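# Press a stapler's arm down and let it spring back

## Task

Push the stapler's arm fully down with a firm press, hold it there briefly, then release so it springs back up; the stapler must remain upright and in its original spot on the table, since tipping it or shifting it means failure.

## Robot and tools

Robot: a humanoid upper body on a stand beyond the table's -x edge, facing roughly +x. Only the right arm (seven joints) and its right hand (thumb plus index and middle fingers) move. Its right side is toward -y.

Scene frame (used for printed state): table top is z = 0, +z up, +x across the table away from the robot, table's near edge at x = 0.18 m. Origin sits in the table-top plane roughly under the pelvis; pelvis is 0.01 to 0.14 m above the table. The right shoulder is about 0.28 m above the pelvis, 0.14 m toward -y, 0.06 m toward +x; the hand point reaches at most 0.55 m from it. The body may be slightly turned or tilted. Printed positions and orientation can be off by a few centimetres, more at long reach.

Hand point: a point fixed to the right palm, 0.06 m out from the palm face, where thumb tip and the two fingertips meet in a pinch. Its own axes: +y out of the palm (thumb side), +z along straightened fingers, +x across the palm from index toward middle finger. Flat hand: fingertips 0.095 m past the point along +z, thumb tip 0.035 m along +y. To approach from above, rotate so +y faces down. The wrist camera and its clamp on the index side can collide with things.

Tool execute_actions(actions, cameras). actions is a list of actions; each action is a list of 1 to 15 rows; each row is 13 numbers in [-1, 1]. One row lasts one control step (1/30 s); an action always lasts 15 steps (0.5 s), and a short table keeps its final row for the remaining steps. Only one arm exists, so each row covers just this arm and hand. Row order: dx, dy, dz, rx, ry, rz, thumb_0, thumb_1, thumb_2, middle_0, middle_1, index_0, index_1.
- dx, dy, dz, rx, ry, rz are an offset, not a pose: the target for the hand point relative to the Hand target at the moment the action begins, expressed along the Hand target's own axes. Every row in an action is measured from that same starting target, not from the previous row. Scale: 1.0 = 0.6 m for translation, 1.0 = 180 degrees for rotation; rx, ry, rz form a single rotation vector. Because each new action restarts from the current target, sending the same offset again moves further.
- The seven hand numbers are absolute goal angles, each scaled between its hinge stops. thumb_0: +60 deg at +1 to -60 at -1, swivels the thumb (toward +1 a bent thumb tip heads to the middle-finger side, toward -1 to the index side). For the rest +1 = open, -1 = closed: thumb_1 +35 deg to -60 deg (straight at +0.26), thumb_2 0 to -100 deg, each finger's _0 knuckle 0 to +90 deg, _1 tip link 0 to +100 deg. These are commands every row: repeat your previous values to keep the hand unchanged (0 is itself a command).
cameras: null, omitted or ["all"] gives all; [] gives none; names are cam_head (896x504) and cam_wrist (896x504). An unknown name invalidates the call. An empty actions list just reports state and images.

Tool zoom_image(camera, region): camera is cam_head or cam_wrist; region [x0, y0, x1, y1] in pixels of that camera's most recent full image, origin top-left, at most 504 x 504. Only cameras present in the newest images can be zoomed.

Tool finished_scene(scene): scene is the current scene's number (integer, 1 to 3). It ends the scene irreversibly; the stapler must be correctly left by then without the robot's help. Later calls in the same reply apply to the next scene.

Motion limits: each step the commanded pose is clipped to within 70 mm and 16 degrees of the measured hand pose, then damped inverse kinematics drives the joints (position favoured over orientation). Joint targets move at most 2.4 rad/s with 0.1 s ramp. The arm lags and overshoots slightly after an action; chained actions and long moves tend to fall short, and a load can sag the hand. Large hand rotations may swing the elbow. Joint ranges (rad, base to hand): shoulder pitch -2.800 to 2.670, shoulder roll -2.252 to 0.000, shoulder yaw -2.618 to 2.618, elbow -1.047 to 2.094, wrist roll -1.972 to 1.972, wrist pitch -1.614 to 1.614, wrist yaw -1.614 to 1.614. Drives have play; wrist torque is weak.

Result lines: end_effector_position (m) and end_effector_quat_wxyz in the scene frame; Hand target = last commanded pose after clipping, the base for the next offsets. The hand often rests short of it; waiting won't close that, but any next action (even zeros) re-requests it; if still short, send the gap as an offset. After pushing on something, or if the target got dragged, command the target back past the actual hand point to relieve it. hand_goal and hand_position list the seven finger values on the command scale; hand_torque_nm gives motor torque (positive toward -1). Fingers act as soft springs: they press only while the goal lies beyond the contact. Free hinges ignore goal changes under about 0.06 to 0.07 (thumb_0: 0.17) and stop about that short. Opening goals past hand_position releases a grip. Joint positions, velocities ("within noise" means essentially still) and torques (total drive output including gravity, offset and noisy; positive toward larger joint position) are also printed. A MOTOR HOT line appears at 90 °C; at 120 °C an OVER-TEMPERATURE FAULT drops the arm for 30 to 60 s or more. Heat builds from holding loads, stretched poses, or pushing toward unreachable targets, also during thinking. Results arrive once the robot is still (up to 3 s after the last action); the robot keeps its last command while you think, and simulated time passes then too.

Avoid: knocking the stapler over or sliding it, anything falling off the table, slams, hard hits, excessively hard pushes, and arm stops. For the press, come down from above onto the stapler's arm, push firmly but only as far as needed, then lift the target back above the hand to let the arm rebound. Move smoothly with modest effort.

Each tool is called after "Request:" by a JSON object that holds its "op" and its "data".

## Session

Request:
{"op": "execute_actions", "data": {"actions": []}}

Scene clock: 0.00 s.
end_effector_position=(+0.2216, -0.3782, +0.1801) hand_goal=(+0.000, +0.263, +1.000, +1.000, +1.000, +1.000, +1.000) hand_position=(+0.000, +0.263, +1.000, +1.000, +1.000, +1.000, +1.000) hand_torque_nm=(+0.00, +0.00, +0.00, +0.00, +0.00, +0.00, +0.00) end_effector_quat_wxyz=(+0.646, +0.124, +0.418, -0.627)
Joint positions: [0.351 -0.455 -0.418 0.058 -0.192 -0.527 -1.089]
Joint velocities: within noise
Joint torques (N m): no reading
Hand target: +0.2216, -0.3782, +0.1801; +0.646, +0.124, +0.418, -0.627

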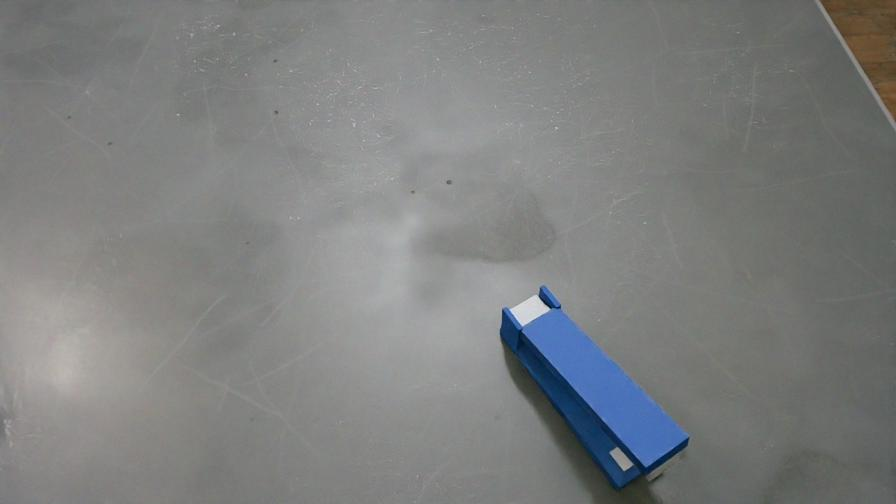

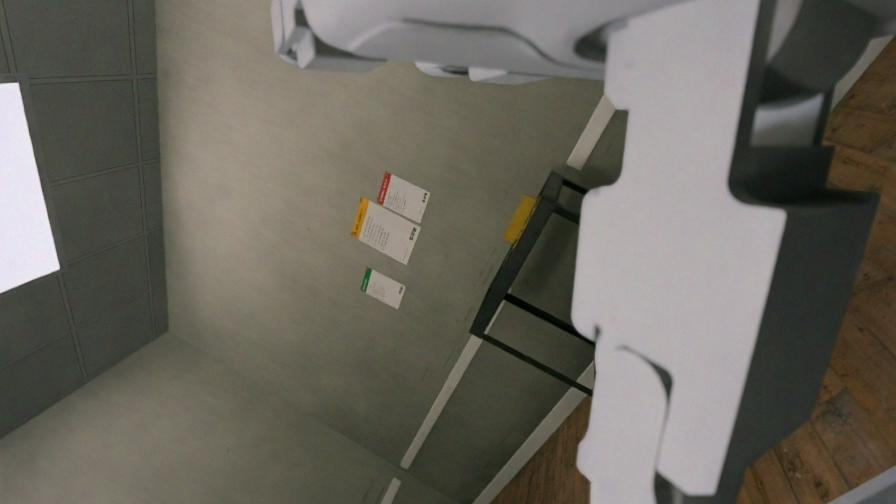

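Request:
{"op": "execute_actions", "data": {"actions": [[[-0.03,0.03,0.017,-0.03,-0.01,-0.013,0,0.6,1,0.5,0.5,0.5,0.5],[-0.06,0.06,0.034,-0.06,-0.02,-0.026,0,0.8,1,0,0,0,0],[-0.08,0.075,0.043,-0.09,-0.03,-0.038,0,1,1,-0.5,-0.5,-0.5,-0.5],[-0.097,0.092,0.052,-0.113,-0.04,-0.05,0,1,1,-1,-1,-1,-1]]], "cameras": ["cam_head"]}}

Scene clock: 13.90 s.
end_effector_position=(+0.2902, -0.3487, +0.2146) hand_goal=(+0.000, +1.000, +1.000, -1.000, -1.000, -1.000, -1.000) hand_position=(+0.000, +0.940, +1.000, -0.942, -0.939, -0.942, -0.939) hand_torque_nm=(+0.00, -0.08, +0.00, +0.07, +0.09, +0.07, +0.09) end_effector_quat_wxyz=(+0.629, -0.063, +0.493, -0.598)
Joint positions: [0.315 -0.702 -0.424 -0.345 -0.156 0.052 -0.695]
Joint velocities: within noise
Joint torques (N m): [-0.28 -5.33 -2.54 -3.67 0.18 -0.53 -0.51]
Hand target: +0.2919, -0.3483, +0.2198; +0.631, -0.064, +0.489, -0.598
Off the commanded pose: 0.005 m, 1 deg.
Images, in order (width x height): cam_head 896x504.

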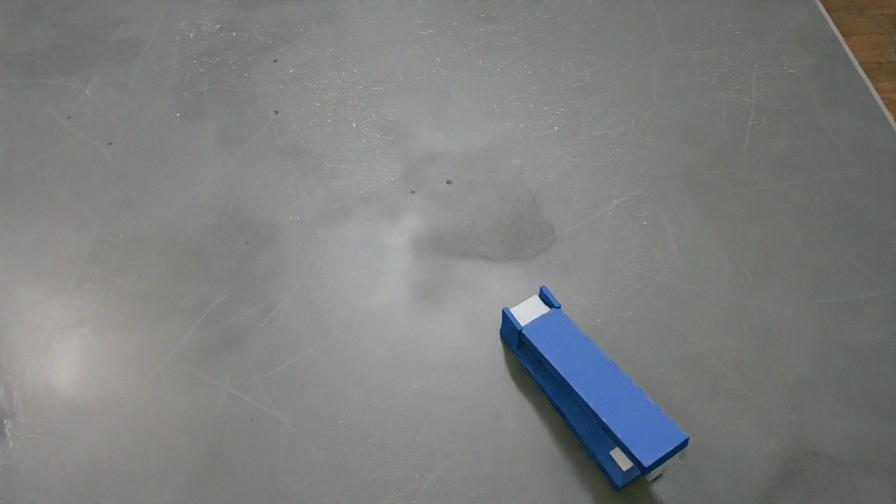

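Request:
{"op": "execute_actions", "data": {"actions": [[[-0.03,0.01,0.02,-0.03,-0.01,-0.013,0,1,1,-1,-1,-1,-1],[-0.06,0.025,0.04,-0.06,-0.02,-0.026,0,1,1,-1,-1,-1,-1],[-0.075,0.034,0.052,-0.09,-0.03,-0.038,0,1,1,-1,-1,-1,-1],[-0.084,0.038,0.058,-0.113,-0.04,-0.05,0,1,1,-1,-1,-1,-1]],[[0,0,0,-0.04,-0.014,-0.017,0,1,1,-1,-1,-1,-1],[0,0,0,-0.08,-0.028,-0.034,0,1,1,-1,-1,-1,-1],[0,0,0,-0.113,-0.04,-0.05,0,1,1,-1,-1,-1,-1]]]}}

Scene clock: 17.20 s.
end_effector_position=(+0.3401, -0.3198, +0.2484) hand_goal=(+0.000, +1.000, +1.000, -1.000, -1.000, -1.000, -1.000) hand_position=(+0.000, +0.941, +1.000, -0.945, -0.939, -0.944, -0.939) hand_torque_nm=(+0.00, -0.08, +0.00, +0.07, +0.09, +0.07, +0.09) end_effector_quat_wxyz=(+0.524, -0.422, +0.570, -0.472)
Joint positions: [0.154 -1.362 -0.494 -0.258 0.031 0.221 0.097]
Joint velocities: within noise
Joint torques (N m): [-2.86 -6.27 -2.33 0.18 0.19 -0.5 -0.68]
Hand target: +0.3417, -0.3184, +0.2498; +0.526, -0.425, +0.568, -0.469
Off the commanded pose: 0.003 m, 0 deg.

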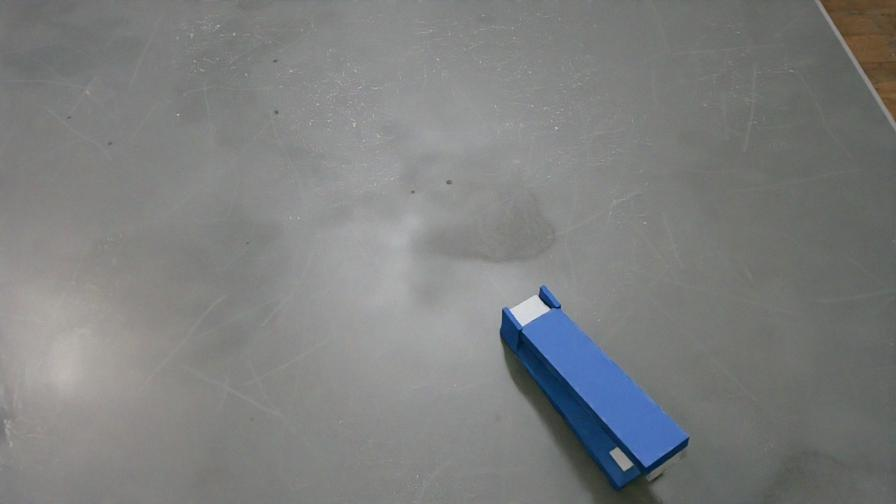

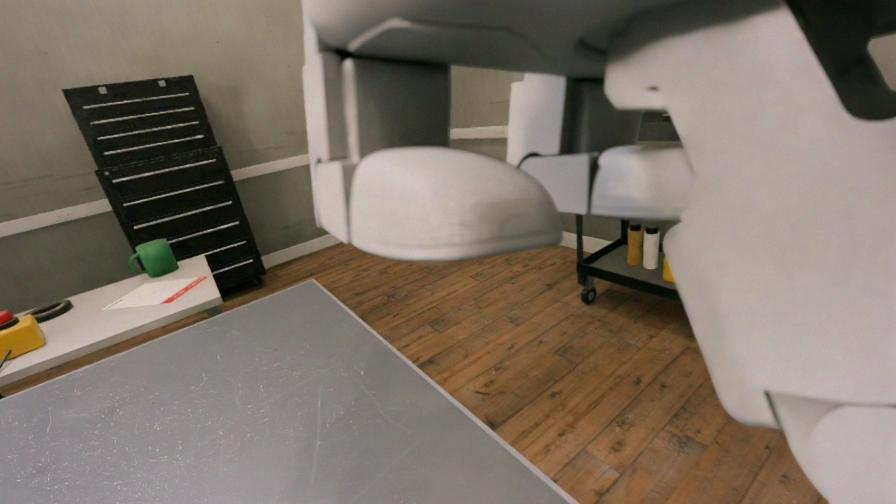

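Request:
{"op": "execute_actions", "data": {"actions": [[[0,0,0,-0.04,-0.014,-0.017,0,1,1,-1,-1,-1,-1],[0,0,0,-0.08,-0.028,-0.034,0,1,1,-1,-1,-1,-1],[0,0,0,-0.113,-0.04,-0.05,0,1,1,-1,-1,-1,-1]],[[0,0,0,-0.04,-0.014,-0.017,0,1,1,-1,-1,-1,-1],[0,0,0,-0.08,-0.028,-0.034,0,1,1,-1,-1,-1,-1],[0,0,0,-0.113,-0.04,-0.05,0,1,1,-1,-1,-1,-1]]]}}

Scene clock: 20.30 s.
end_effector_position=(+0.3410, -0.3157, +0.2523) hand_goal=(+0.000, +1.000, +1.000, -1.000, -1.000, -1.000, -1.000) hand_position=(+0.000, +0.941, +1.000, -0.945, -0.939, -0.944, -0.939) hand_torque_nm=(+0.00, -0.08, +0.00, +0.07, +0.09, +0.07, +0.09) end_effector_quat_wxyz=(-0.361, +0.691, -0.534, +0.328)
Joint positions: [-0.759 -1.571 0.27 0.215 -0.034 -0.251 0.755]
Joint velocities: within noise
Joint torques (N m): [-4.79 -4.92 -1.95 0.72 0.11 -0.12 -0.52]
Hand target: +0.3417, -0.3184, +0.2498; -0.334, +0.715, -0.555, +0.263
Off the commanded pose: 0.004 m, 9 deg.

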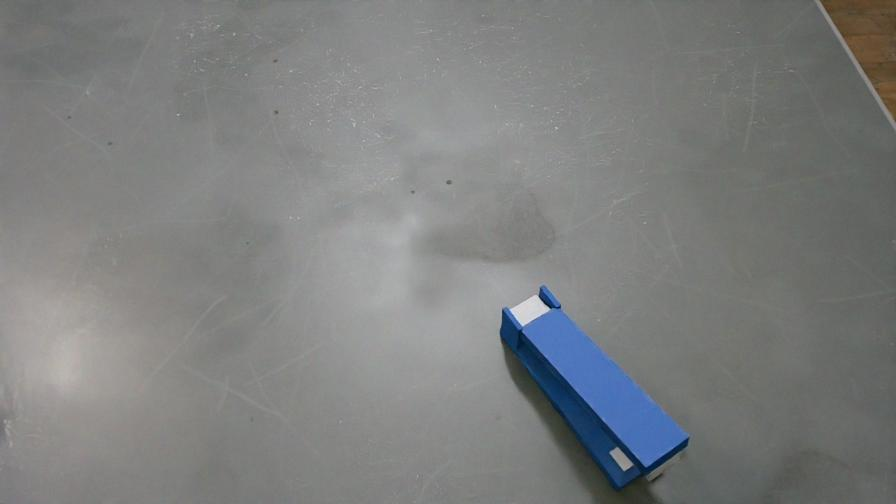

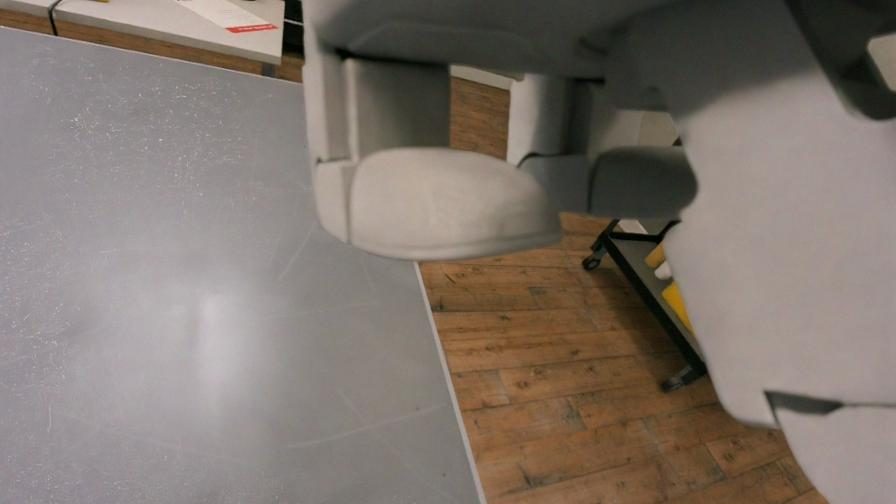

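Request:
{"op": "execute_actions", "data": {"actions": [[[-0.04,0.02,-0.007,-0.025,-0.009,-0.011,0,1,1,-1,-1,-1,-1],[-0.08,0.04,-0.014,-0.05,-0.018,-0.022,0,1,1,-1,-1,-1,-1],[-0.1,0.053,-0.019,-0.065,-0.024,-0.028,0,1,1,-1,-1,-1,-1],[-0.117,0.061,-0.022,-0.075,-0.027,-0.033,0,1,1,-1,-1,-1,-1]],[[0,0,0,0,0,0,0,1,1,-1,-1,-1,-1]]]}}

Scene clock: 24.70 s.
end_effector_position=(+0.2901, -0.2623, +0.2295) hand_goal=(+0.000, +1.000, +1.000, -1.000, -1.000, -1.000, -1.000) hand_position=(+0.000, +0.941, +1.000, -0.945, -0.940, -0.944, -0.940) hand_torque_nm=(+0.00, -0.08, +0.00, +0.07, +0.08, +0.07, +0.08) end_effector_quat_wxyz=(-0.253, +0.786, -0.534, +0.183)
Joint positions: [-0.831 -1.518 0.356 -0.108 0.002 -0.031 1.129]
Joint velocities: within noise
Joint torques (N m): [-4.62 -3.96 -2.23 -0.33 0.01 0.13 -0.27]
Hand target: +0.2919, -0.2587, +0.2297; -0.257, +0.788, -0.529, +0.182
Off the commanded pose: 0.004 m, 1 deg.

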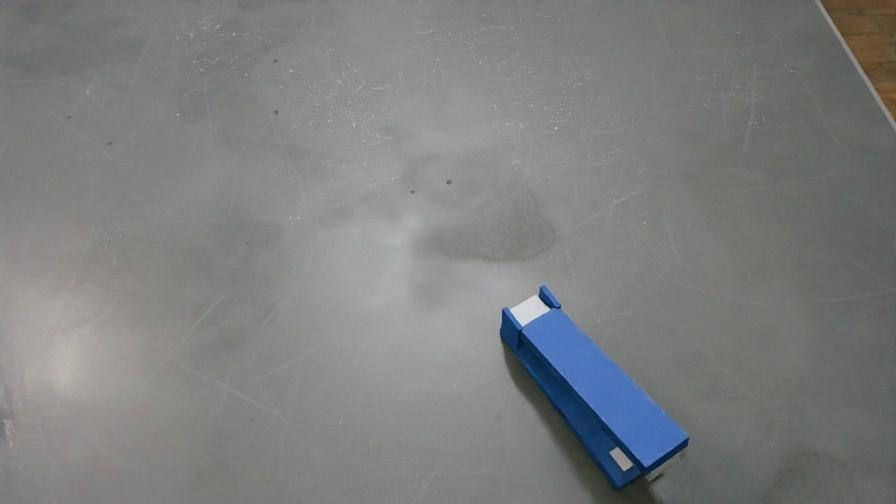

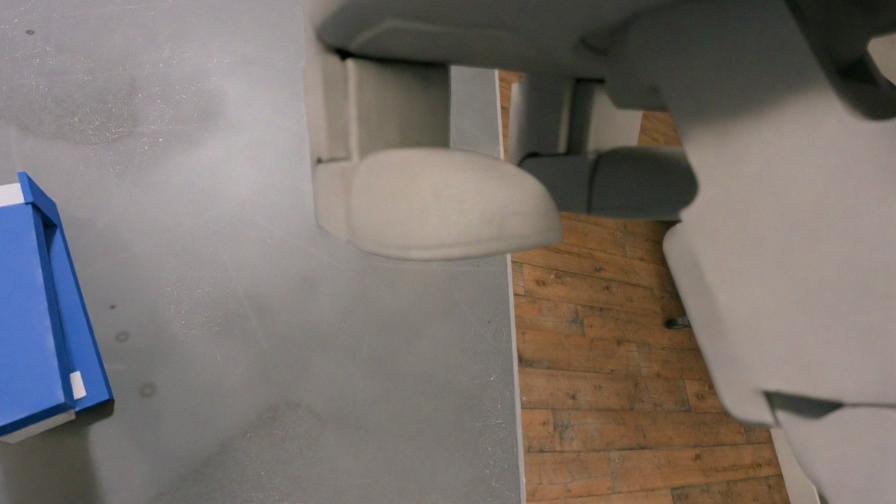

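Request:
{"op": "execute_actions", "data": {"actions": [[[-0.03,0.014,0.022,0,0,0,0,1,1,-1,-1,-1,-1],[-0.06,0.028,0.045,0,0,0,0,1,1,-1,-1,-1,-1],[-0.085,0.041,0.067,0,0,0,0,1,1,-1,-1,-1,-1],[-0.107,0.052,0.084,0,0,0,0,1,1,-1,-1,-1,-1]]]}}

Scene clock: 28.60 s.
end_effector_position=(+0.2711, -0.2007, +0.1691) hand_goal=(+0.000, +1.000, +1.000, -1.000, -1.000, -1.000, -1.000) hand_position=(+0.000, +0.941, +1.000, -0.945, -0.941, -0.944, -0.941) hand_torque_nm=(+0.00, -0.08, +0.00, +0.07, +0.08, +0.07, +0.08) end_effector_quat_wxyz=(-0.254, +0.787, -0.533, +0.181)
Joint positions: [-0.75 -1.36 0.52 -0.52 -0.196 0.426 0.992]
Joint velocities: within noise
Joint torques (N m): [-4.66 -3.27 -1.87 -0.41 -0.33 0.13 -0.27]
Hand target: +0.2730, -0.1981, +0.1696; -0.257, +0.788, -0.529, +0.182
Off the commanded pose: 0.003 m, 1 deg.

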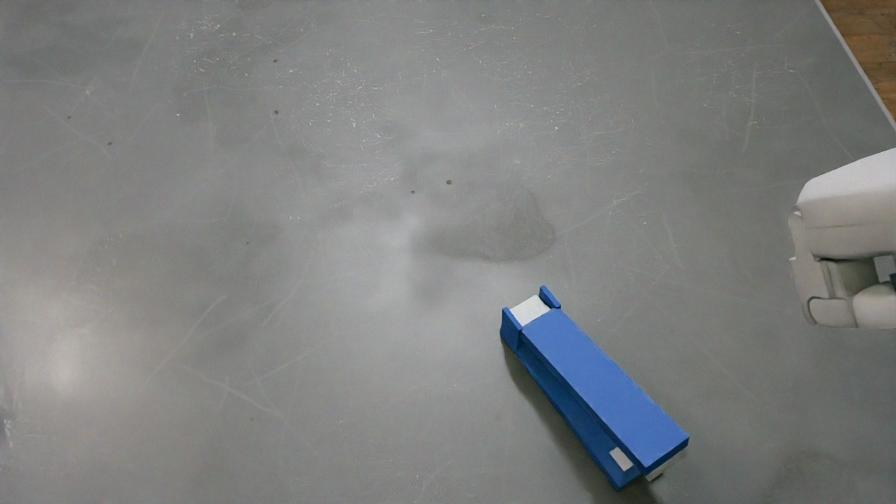

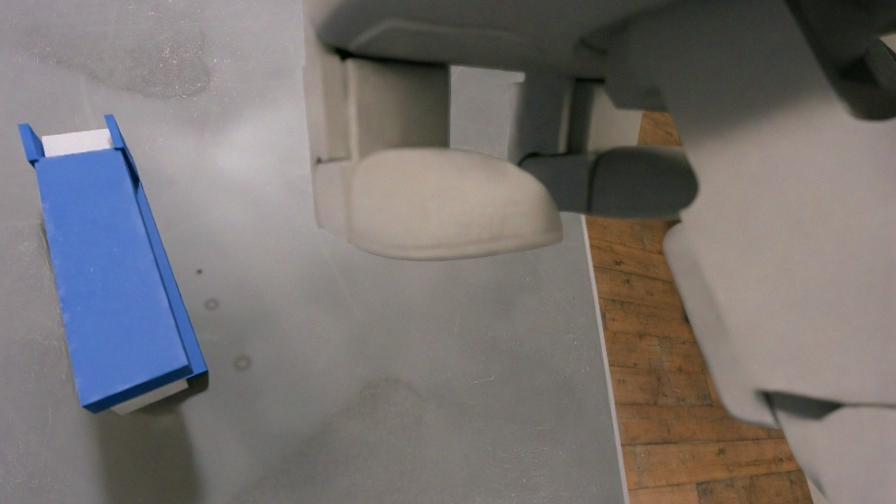

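Request:
{"op": "execute_actions", "data": {"actions": [[[-0.025,0.014,0.015,0,0,0,0,1,1,-1,-1,-1,-1],[-0.05,0.03,0.03,0,0,0,0,1,1,-1,-1,-1,-1],[-0.075,0.045,0.046,0,0,0,0,1,1,-1,-1,-1,-1],[-0.097,0.0575,0.06,0,0,0,0,1,1,-1,-1,-1,-1]]]}}

Scene clock: 32.77 s.
end_effector_position=(+0.2432, -0.1485, +0.1189) hand_goal=(+0.000, +1.000, +1.000, -1.000, -1.000, -1.000, -1.000) hand_position=(+0.000, +0.941, +1.000, -0.945, -0.941, -0.944, -0.941) hand_torque_nm=(+0.00, -0.08, +0.00, +0.07, +0.08, +0.07, +0.08) end_effector_quat_wxyz=(-0.256, +0.788, -0.531, +0.179)
Joint positions: [-0.751 -1.113 0.84 -0.726 -0.531 0.807 0.977]
Joint velocities: within noise
Joint torques (N m): [-4.45 -2.35 -1.49 -0.69 -0.57 0.13 -0.27]
Hand target: +0.2458, -0.1471, +0.1192; -0.257, +0.788, -0.529, +0.182
Off the commanded pose: 0.003 m, 0 deg.

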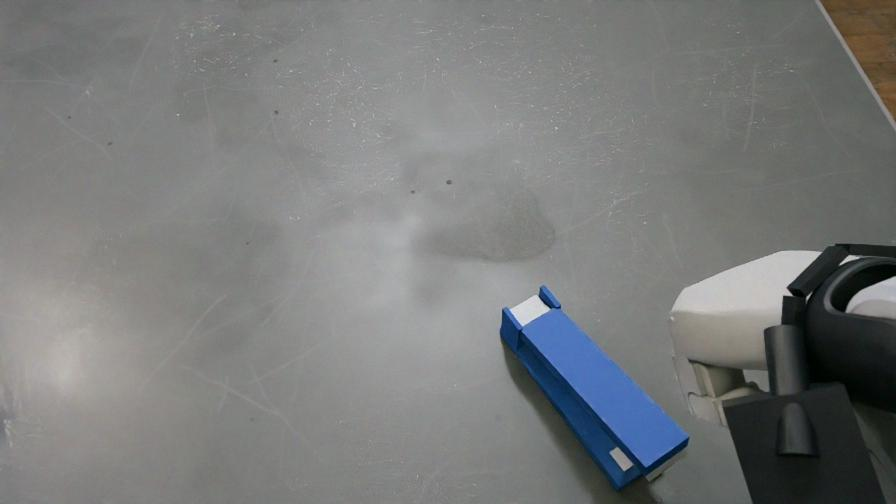

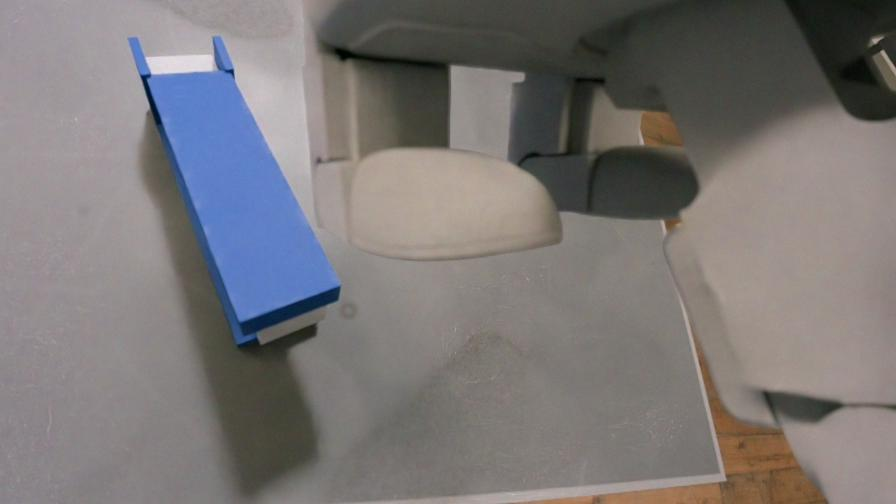

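Request:
{"op": "execute_actions", "data": {"actions": [[[-0.006,0.013,0.013,0,0,0,0,1,1,-1,-1,-1,-1],[-0.012,0.026,0.027,0,0,0,0,1,1,-1,-1,-1,-1],[-0.018,0.04,0.04,0,0,0,0,1,1,-1,-1,-1,-1],[-0.024,0.053,0.054,0,0,0,0,1,1,-1,-1,-1,-1]]]}}

Scene clock: 35.23 s.
end_effector_position=(+0.2336, -0.1375, +0.0749) hand_goal=(+0.000, +1.000, +1.000, -1.000, -1.000, -1.000, -1.000) hand_position=(+0.000, +0.941, +1.000, -0.945, -0.941, -0.944, -0.941) hand_torque_nm=(+0.00, -0.08, +0.00, +0.07, +0.08, +0.07, +0.08) end_effector_quat_wxyz=(-0.255, +0.788, -0.531, +0.180)
Joint positions: [-0.678 -0.999 0.995 -0.639 -0.653 0.834 0.846]
Joint velocities: within noise
Joint torques (N m): [-3.43 -2.2 -1.56 -1.27 -0.52 -0.02 -0.58]
Hand target: +0.2350, -0.1367, +0.0740; -0.257, +0.788, -0.529, +0.182
Off the commanded pose: 0.002 m, 0 deg.

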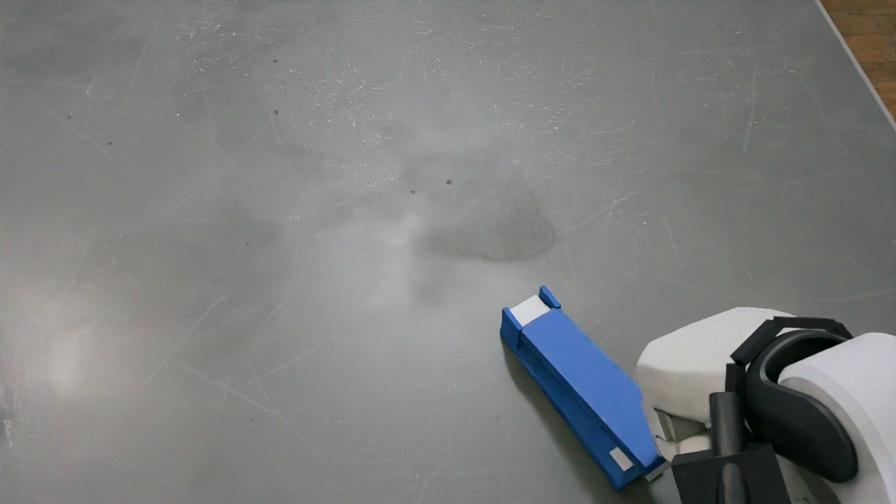

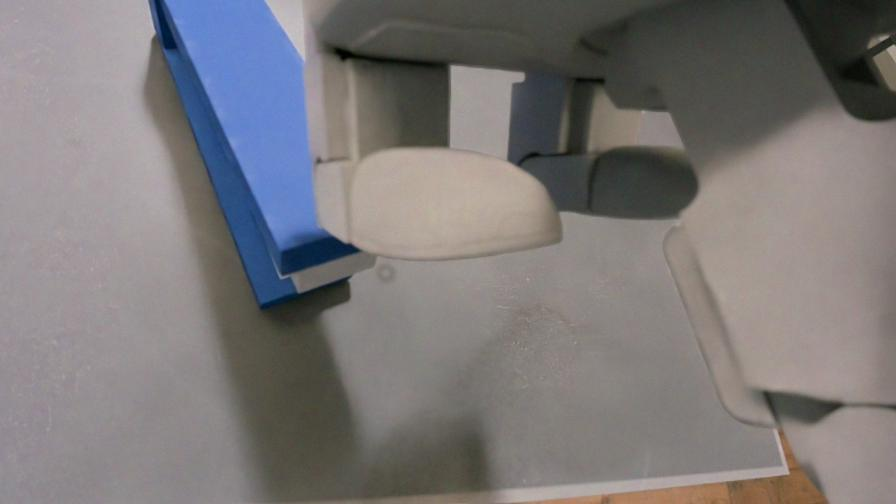

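Request:
{"op": "execute_actions", "data": {"actions": [[[-0.006,0.005,0.008,0,0,0,0,1,1,-1,-1,-1,-1],[-0.012,0.01,0.017,0,0,0,0,1,1,-1,-1,-1,-1],[-0.017,0.014,0.025,0,0,0,0,1,1,-1,-1,-1,-1]]]}}

Scene clock: 37.53 s.
end_effector_position=(+0.2361, -0.1250, +0.0612) hand_goal=(+0.000, +1.000, +1.000, -1.000, -1.000, -1.000, -1.000) hand_position=(+0.000, +0.941, +1.000, -0.945, -0.941, -0.972, -0.941) hand_torque_nm=(+0.00, -0.08, +0.00, +0.07, +0.08, +0.04, +0.08) end_effector_quat_wxyz=(-0.265, +0.785, -0.528, +0.184)
Joint positions: [-0.678 -0.918 1.047 -0.579 -0.705 0.851 0.809]
Joint velocities: within noise
Joint torques (N m): [-2.95 -2.11 -1.02 -0.69 -0.49 0 -0.39]
Hand target: +0.2334, -0.1266, +0.0568; -0.257, +0.788, -0.529, +0.182
Off the commanded pose: 0.005 m, 1 deg.

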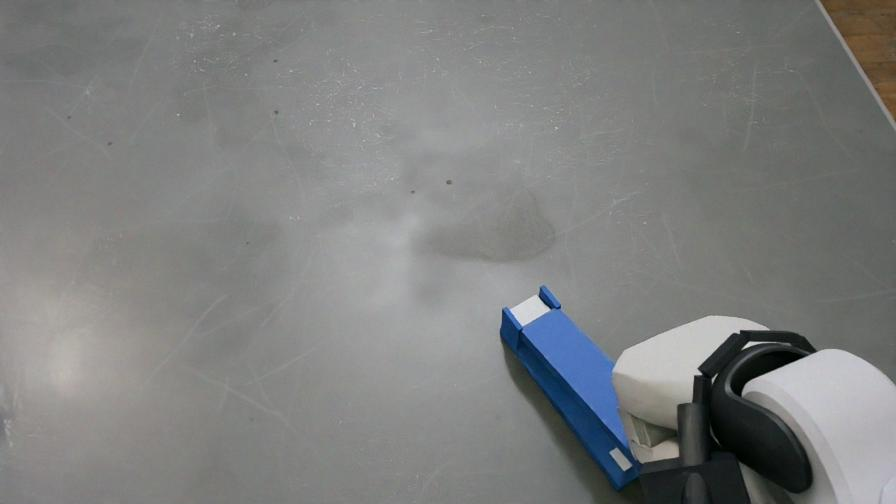

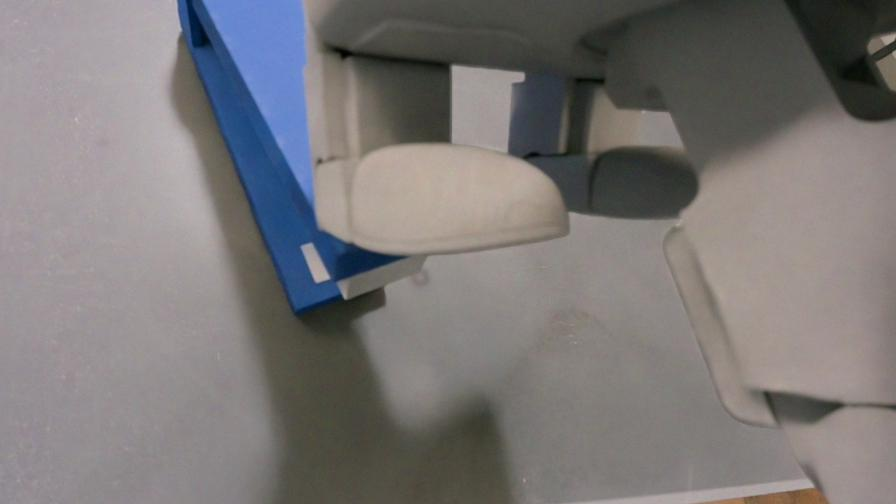

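Request:
{"op": "execute_actions", "data": {"actions": [[[0,0.011,0.005,0,0,0,0,1,1,-1,-1,-1,-1],[0,0.022,0.011,0,0,0,0,1,1,-1,-1,-1,-1],[0.001,0.034,0.0165,0,0,0,0,1,1,-1,-1,-1,-1]]]}}

Request:
{"op": "execute_actions", "data": {"actions": [[[0,0.011,0.005,0,0,0,0,1,1,-1,-1,-1,-1],[0,0.022,0.011,0,0,0,0,1,1,-1,-1,-1,-1],[0.001,0.034,0.0165,0,0,0,0,1,1,-1,-1,-1,-1]]]}}

Scene clock: 39.80 s.
end_effector_position=(+0.2375, -0.1264, +0.0489) hand_goal=(+0.000, +1.000, +1.000, -1.000, -1.000, -1.000, -1.000) hand_position=(+0.000, +0.941, +1.000, -0.945, -0.941, -0.997, -0.941) hand_torque_nm=(+0.00, -0.08, +0.00, +0.07, +0.08, +0.00, +0.08) end_effector_quat_wxyz=(-0.283, +0.781, -0.519, +0.200)
Joint positions: [-0.633 -0.918 1.067 -0.55 -0.72 0.824 0.7]
Joint velocities: within noise
Joint torques (N m): [-1.22 -2.21 -0.46 0.21 -0.01 0 -0.1]
Hand target: +0.2240, -0.1314, +0.0367; -0.257, +0.788, -0.529, +0.182
Off the commanded pose: 0.019 m, 4 deg.

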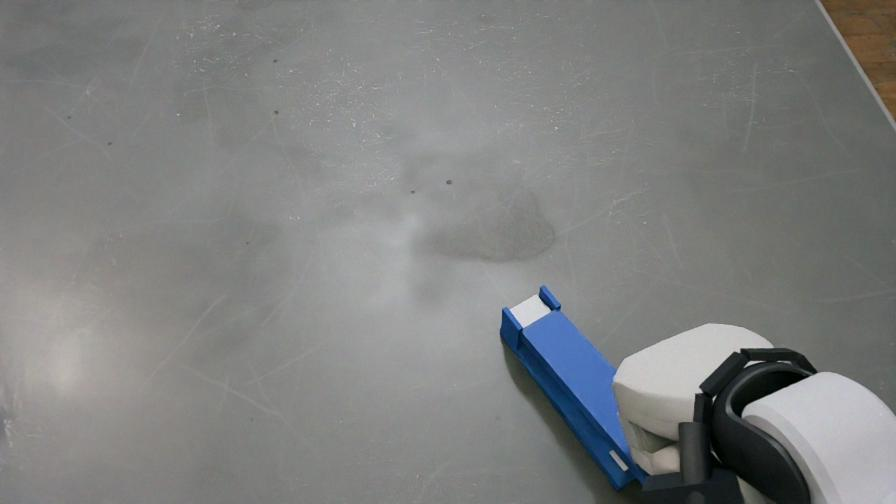

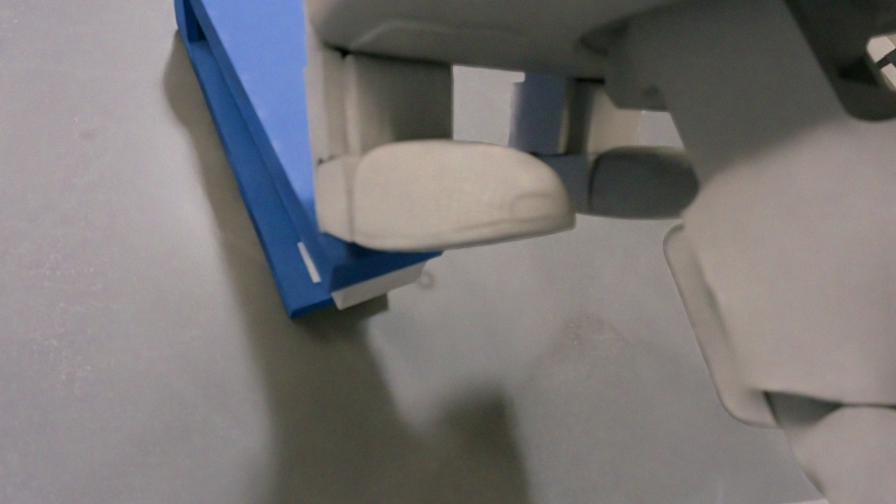

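Scene clock: 40.50 s.
end_effector_position=(+0.2362, -0.1289, +0.0345) hand_goal=(+0.000, +1.000, +1.000, -1.000, -1.000, -1.000, -1.000) hand_position=(+0.000, +0.941, +1.000, -0.945, -0.941, -0.997, -0.941) hand_torque_nm=(+0.00, -0.08, +0.00, +0.07, +0.08, +0.00, +0.08) end_effector_quat_wxyz=(-0.295, +0.778, -0.513, +0.211)
Joint positions: [-0.586 -0.914 1.084 -0.507 -0.726 0.792 0.594]
Joint velocities: within noise
Joint torques (N m): [-0.13 -2.17 0.02 1.05 0.29 -0.04 0.17]
Hand target: +0.2147, -0.1361, +0.0166; -0.257, +0.788, -0.529, +0.182
Off the commanded pose: 0.029 m, 6 deg.

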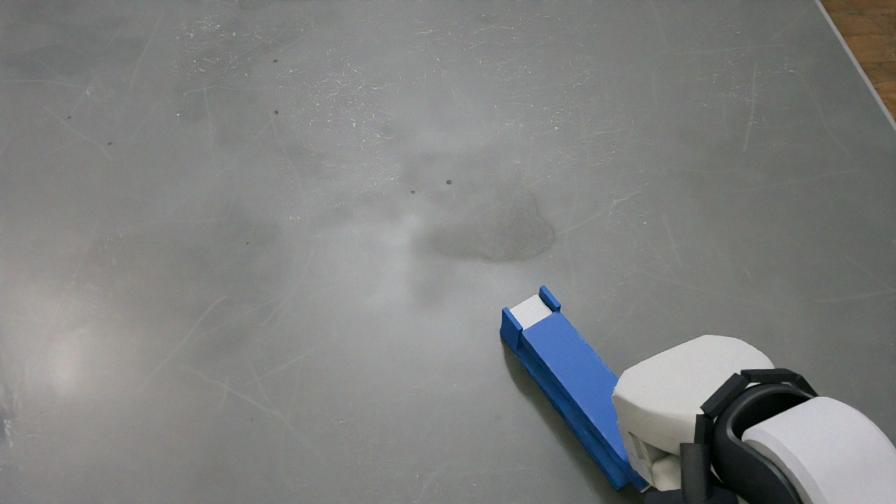

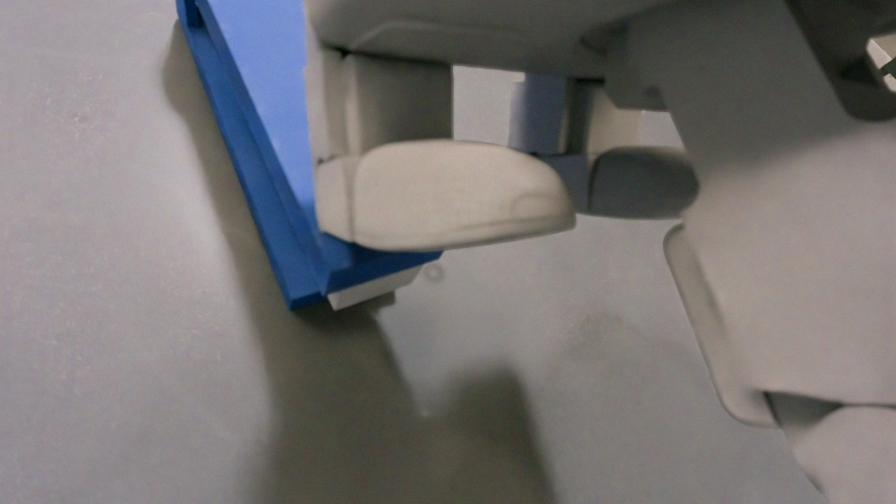

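Request:
{"op": "execute_actions", "data": {"actions": [[[0,0.007,0.009,0,0,0,0,1,1,-1,-1,-1,-1],[-0.001,0.015,0.018,0,0,0,0,1,1,-1,-1,-1,-1],[-0.002,0.022,0.026,0,0,0,0,1,1,-1,-1,-1,-1]]]}}

Request:
{"op": "execute_actions", "data": {"actions": [[[0,0.007,0.009,0,0,0,0,1,1,-1,-1,-1,-1],[-0.001,0.015,0.018,0,0,0,0,1,1,-1,-1,-1,-1],[-0.002,0.022,0.026,0,0,0,0,1,1,-1,-1,-1,-1]]]}}

Scene clock: 43.63 s.
end_effector_position=(+0.2398, -0.1241, +0.0223) hand_goal=(+0.000, +1.000, +1.000, -1.000, -1.000, -1.000, -1.000) hand_position=(+0.000, +0.941, +1.000, -0.945, -0.941, -1.000, -0.941) hand_torque_nm=(+0.00, -0.08, +0.00, +0.07, +0.08, +0.00, +0.08) end_effector_quat_wxyz=(-0.310, +0.776, -0.506, +0.215)
Joint positions: [-0.57 -0.878 1.096 -0.438 -0.726 0.751 0.515]
Joint velocities: within noise
Joint torques (N m): [0.44 -1.66 0.5 3.8 0.47 0.01 0.29]
Hand target: +0.2132, -0.1358, -0.0038; -0.257, +0.788, -0.529, +0.182
Off the commanded pose: 0.039 m, 8 deg.

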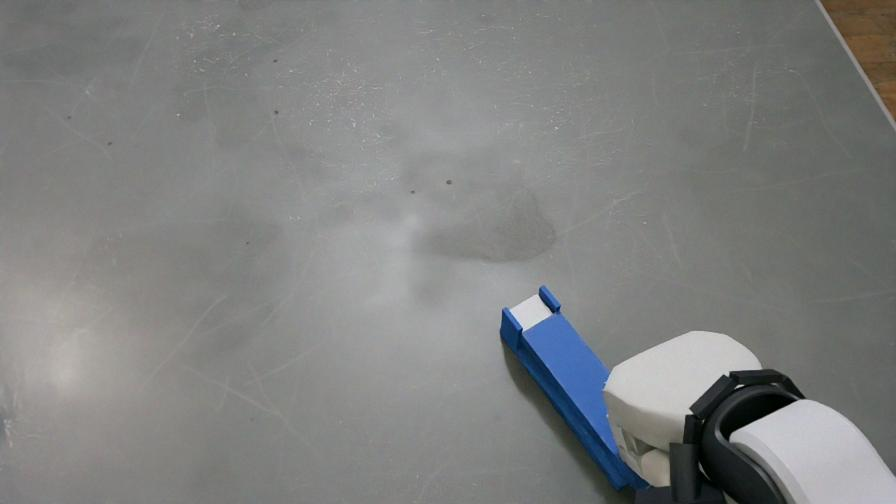

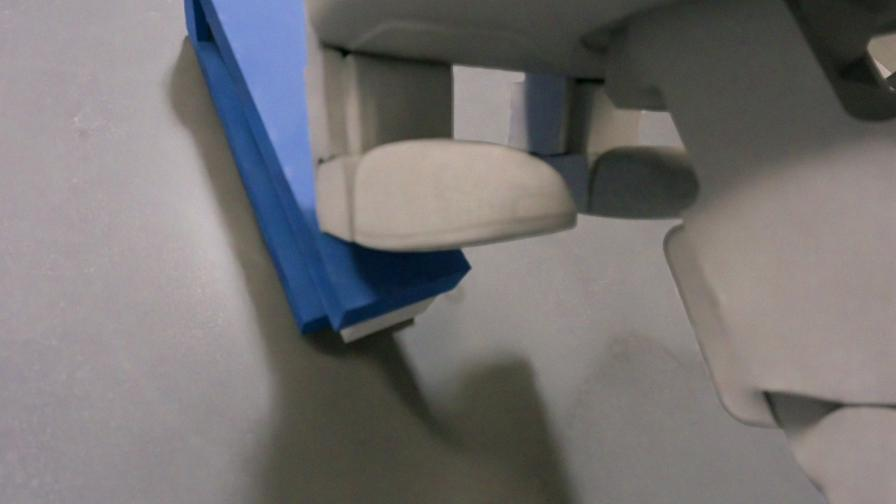

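Scene clock: 44.33 s.
end_effector_position=(+0.2526, -0.1165, +0.0185) hand_goal=(+0.000, +1.000, +1.000, -1.000, -1.000, -1.000, -1.000) hand_position=(+0.000, +0.941, +1.000, -0.945, -0.941, -1.000, -0.941) hand_torque_nm=(+0.00, -0.08, +0.00, +0.07, +0.08, +0.00, +0.08) end_effector_quat_wxyz=(-0.339, +0.766, -0.495, +0.231)
Joint positions: [-0.576 -0.845 1.096 -0.384 -0.726 0.722 0.43]
Joint velocities: within noise
Joint torques (N m): [1.99 -1.5 1.75 6.51 0.76 0.01 1.06]
Hand target: +0.2117, -0.1354, -0.0242; -0.257, +0.788, -0.529, +0.182
Off the commanded pose: 0.062 m, 12 deg.

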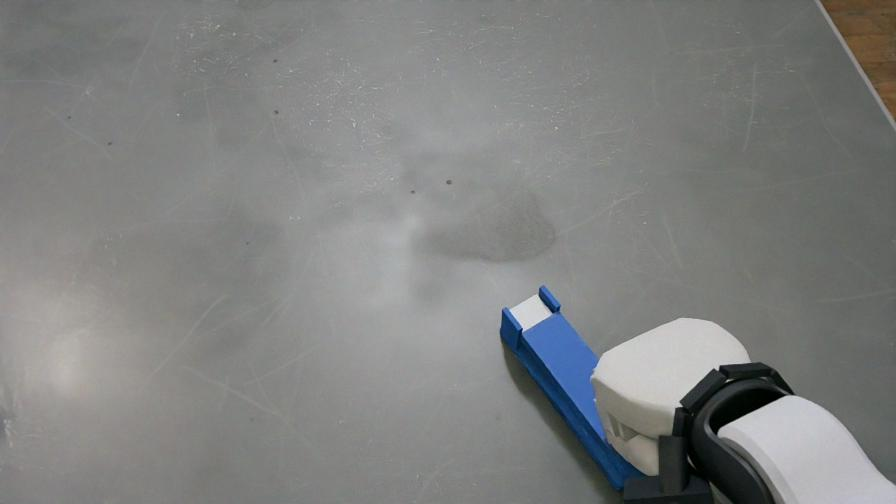

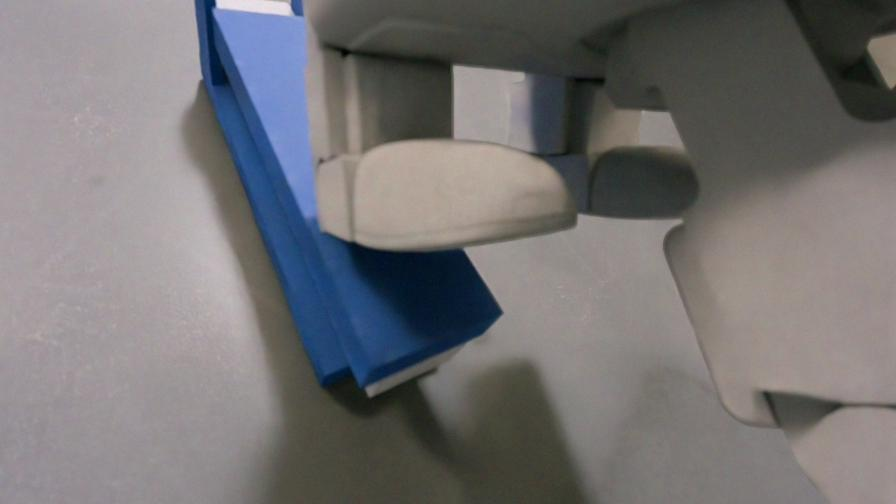

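Request:
{"op": "execute_actions", "data": {"actions": [[[0.0005,0.006,-0.011,0,0,0,0,1,1,-1,-1,-1,-1],[0.001,0.012,-0.022,0,0,0,0,1,1,-1,-1,-1,-1],[0.0015,0.017,-0.0325,0,0,0,0,1,1,-1,-1,-1,-1]],[[0,0,0,0,0,0,0,1,1,-1,-1,-1,-1]]]}}

Scene clock: 47.60 s.
end_effector_position=(+0.2427, -0.1213, +0.0197) hand_goal=(+0.000, +1.000, +1.000, -1.000, -1.000, -1.000, -1.000) hand_position=(+0.000, +0.941, +1.000, -0.945, -0.941, -1.000, -0.941) hand_torque_nm=(+0.00, -0.08, +0.00, +0.07, +0.08, +0.00, +0.08) end_effector_quat_wxyz=(-0.339, +0.760, -0.502, +0.234)
Joint positions: [-0.531 -0.878 1.096 -0.443 -0.741 0.758 0.415]
Joint velocities: within noise
Joint torques (N m): [3.18 -4.41 2 1.17 0.48 0.12 1.51]
Hand target: +0.1936, -0.1435, -0.0147; -0.257, +0.788, -0.529, +0.182
Off the commanded pose: 0.064 m, 12 deg.

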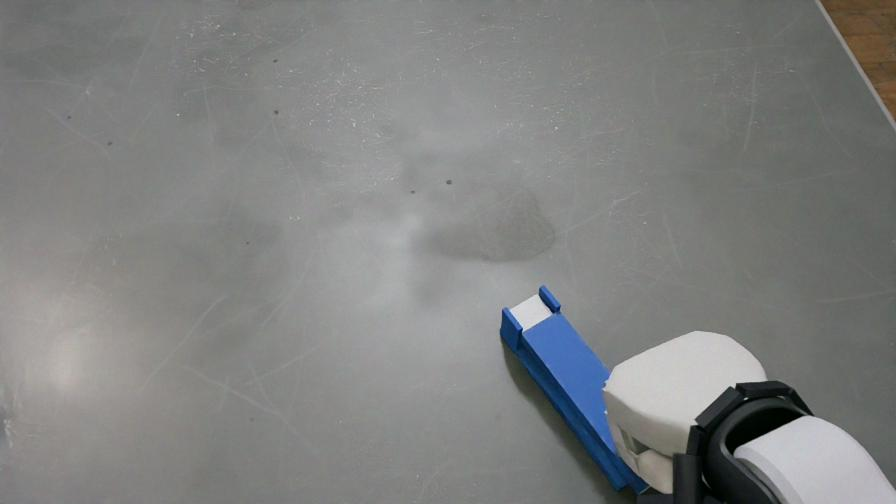

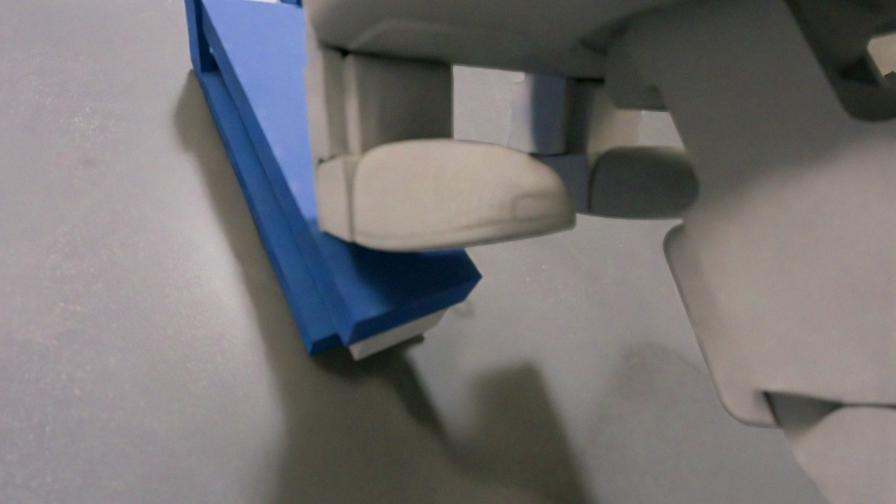

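Request:
{"op": "execute_actions", "data": {"actions": [[[0,0.005,0.007,0,0,0,0,1,1,-1,-1,-1,-1],[0,0.01,0.014,0,0,0,0,1,1,-1,-1,-1,-1],[0,0.014,0.02,0,0,0,0,1,1,-1,-1,-1,-1]]]}}

Request:
{"op": "zoom_image", "data": {"camera": "cam_wrist", "region": [240, 200, 540, 410]}}

Scene clock: 50.13 s.
end_effector_position=(+0.2437, -0.1206, +0.0180) hand_goal=(+0.000, +1.000, +1.000, -1.000, -1.000, -1.000, -1.000) hand_position=(+0.000, +0.941, +1.000, -0.945, -0.941, -1.000, -0.941) hand_torque_nm=(+0.00, -0.08, +0.00, +0.07, +0.08, +0.00, +0.08) end_effector_quat_wxyz=(-0.348, +0.760, -0.496, +0.237)
Joint positions: [-0.524 -0.879 1.097 -0.434 -0.741 0.739 0.384]
Joint velocities: within noise
Joint torques (N m): [3.11 -2.46 2.35 6.12 0.71 -0.14 1.17]
Hand target: +0.1957, -0.1428, -0.0277; -0.257, +0.788, -0.529, +0.182
Off the commanded pose: 0.072 m, 13 deg; position clipped.

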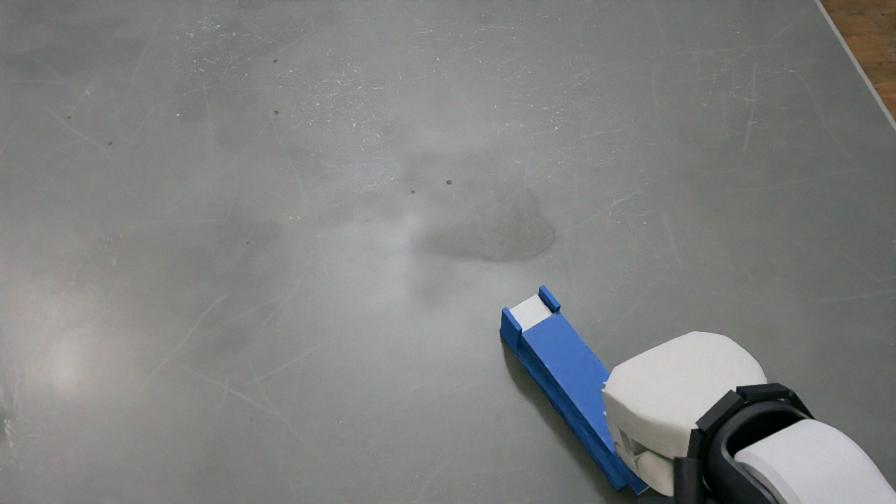

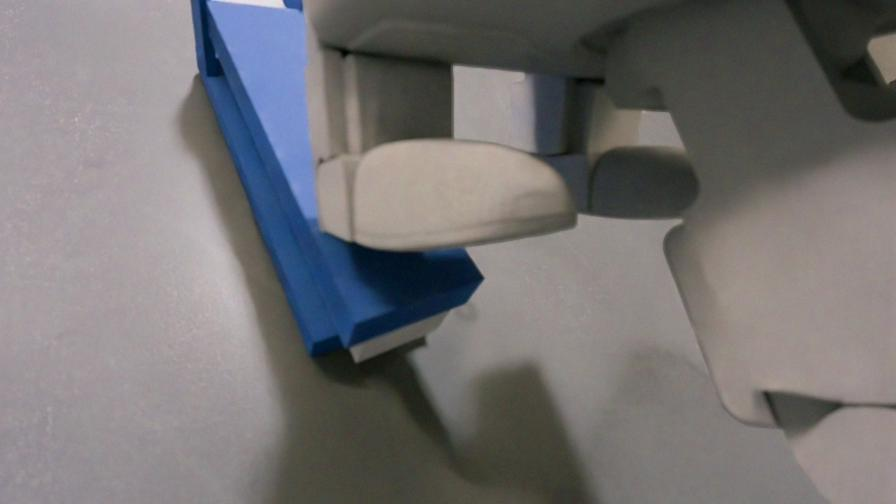

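Scaled by 1.680 from the camera's 896x504 image, which has a finer 1280x720 frame.

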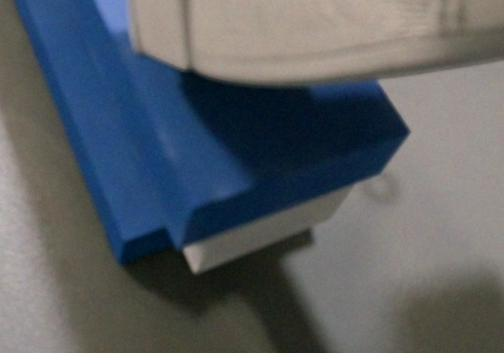

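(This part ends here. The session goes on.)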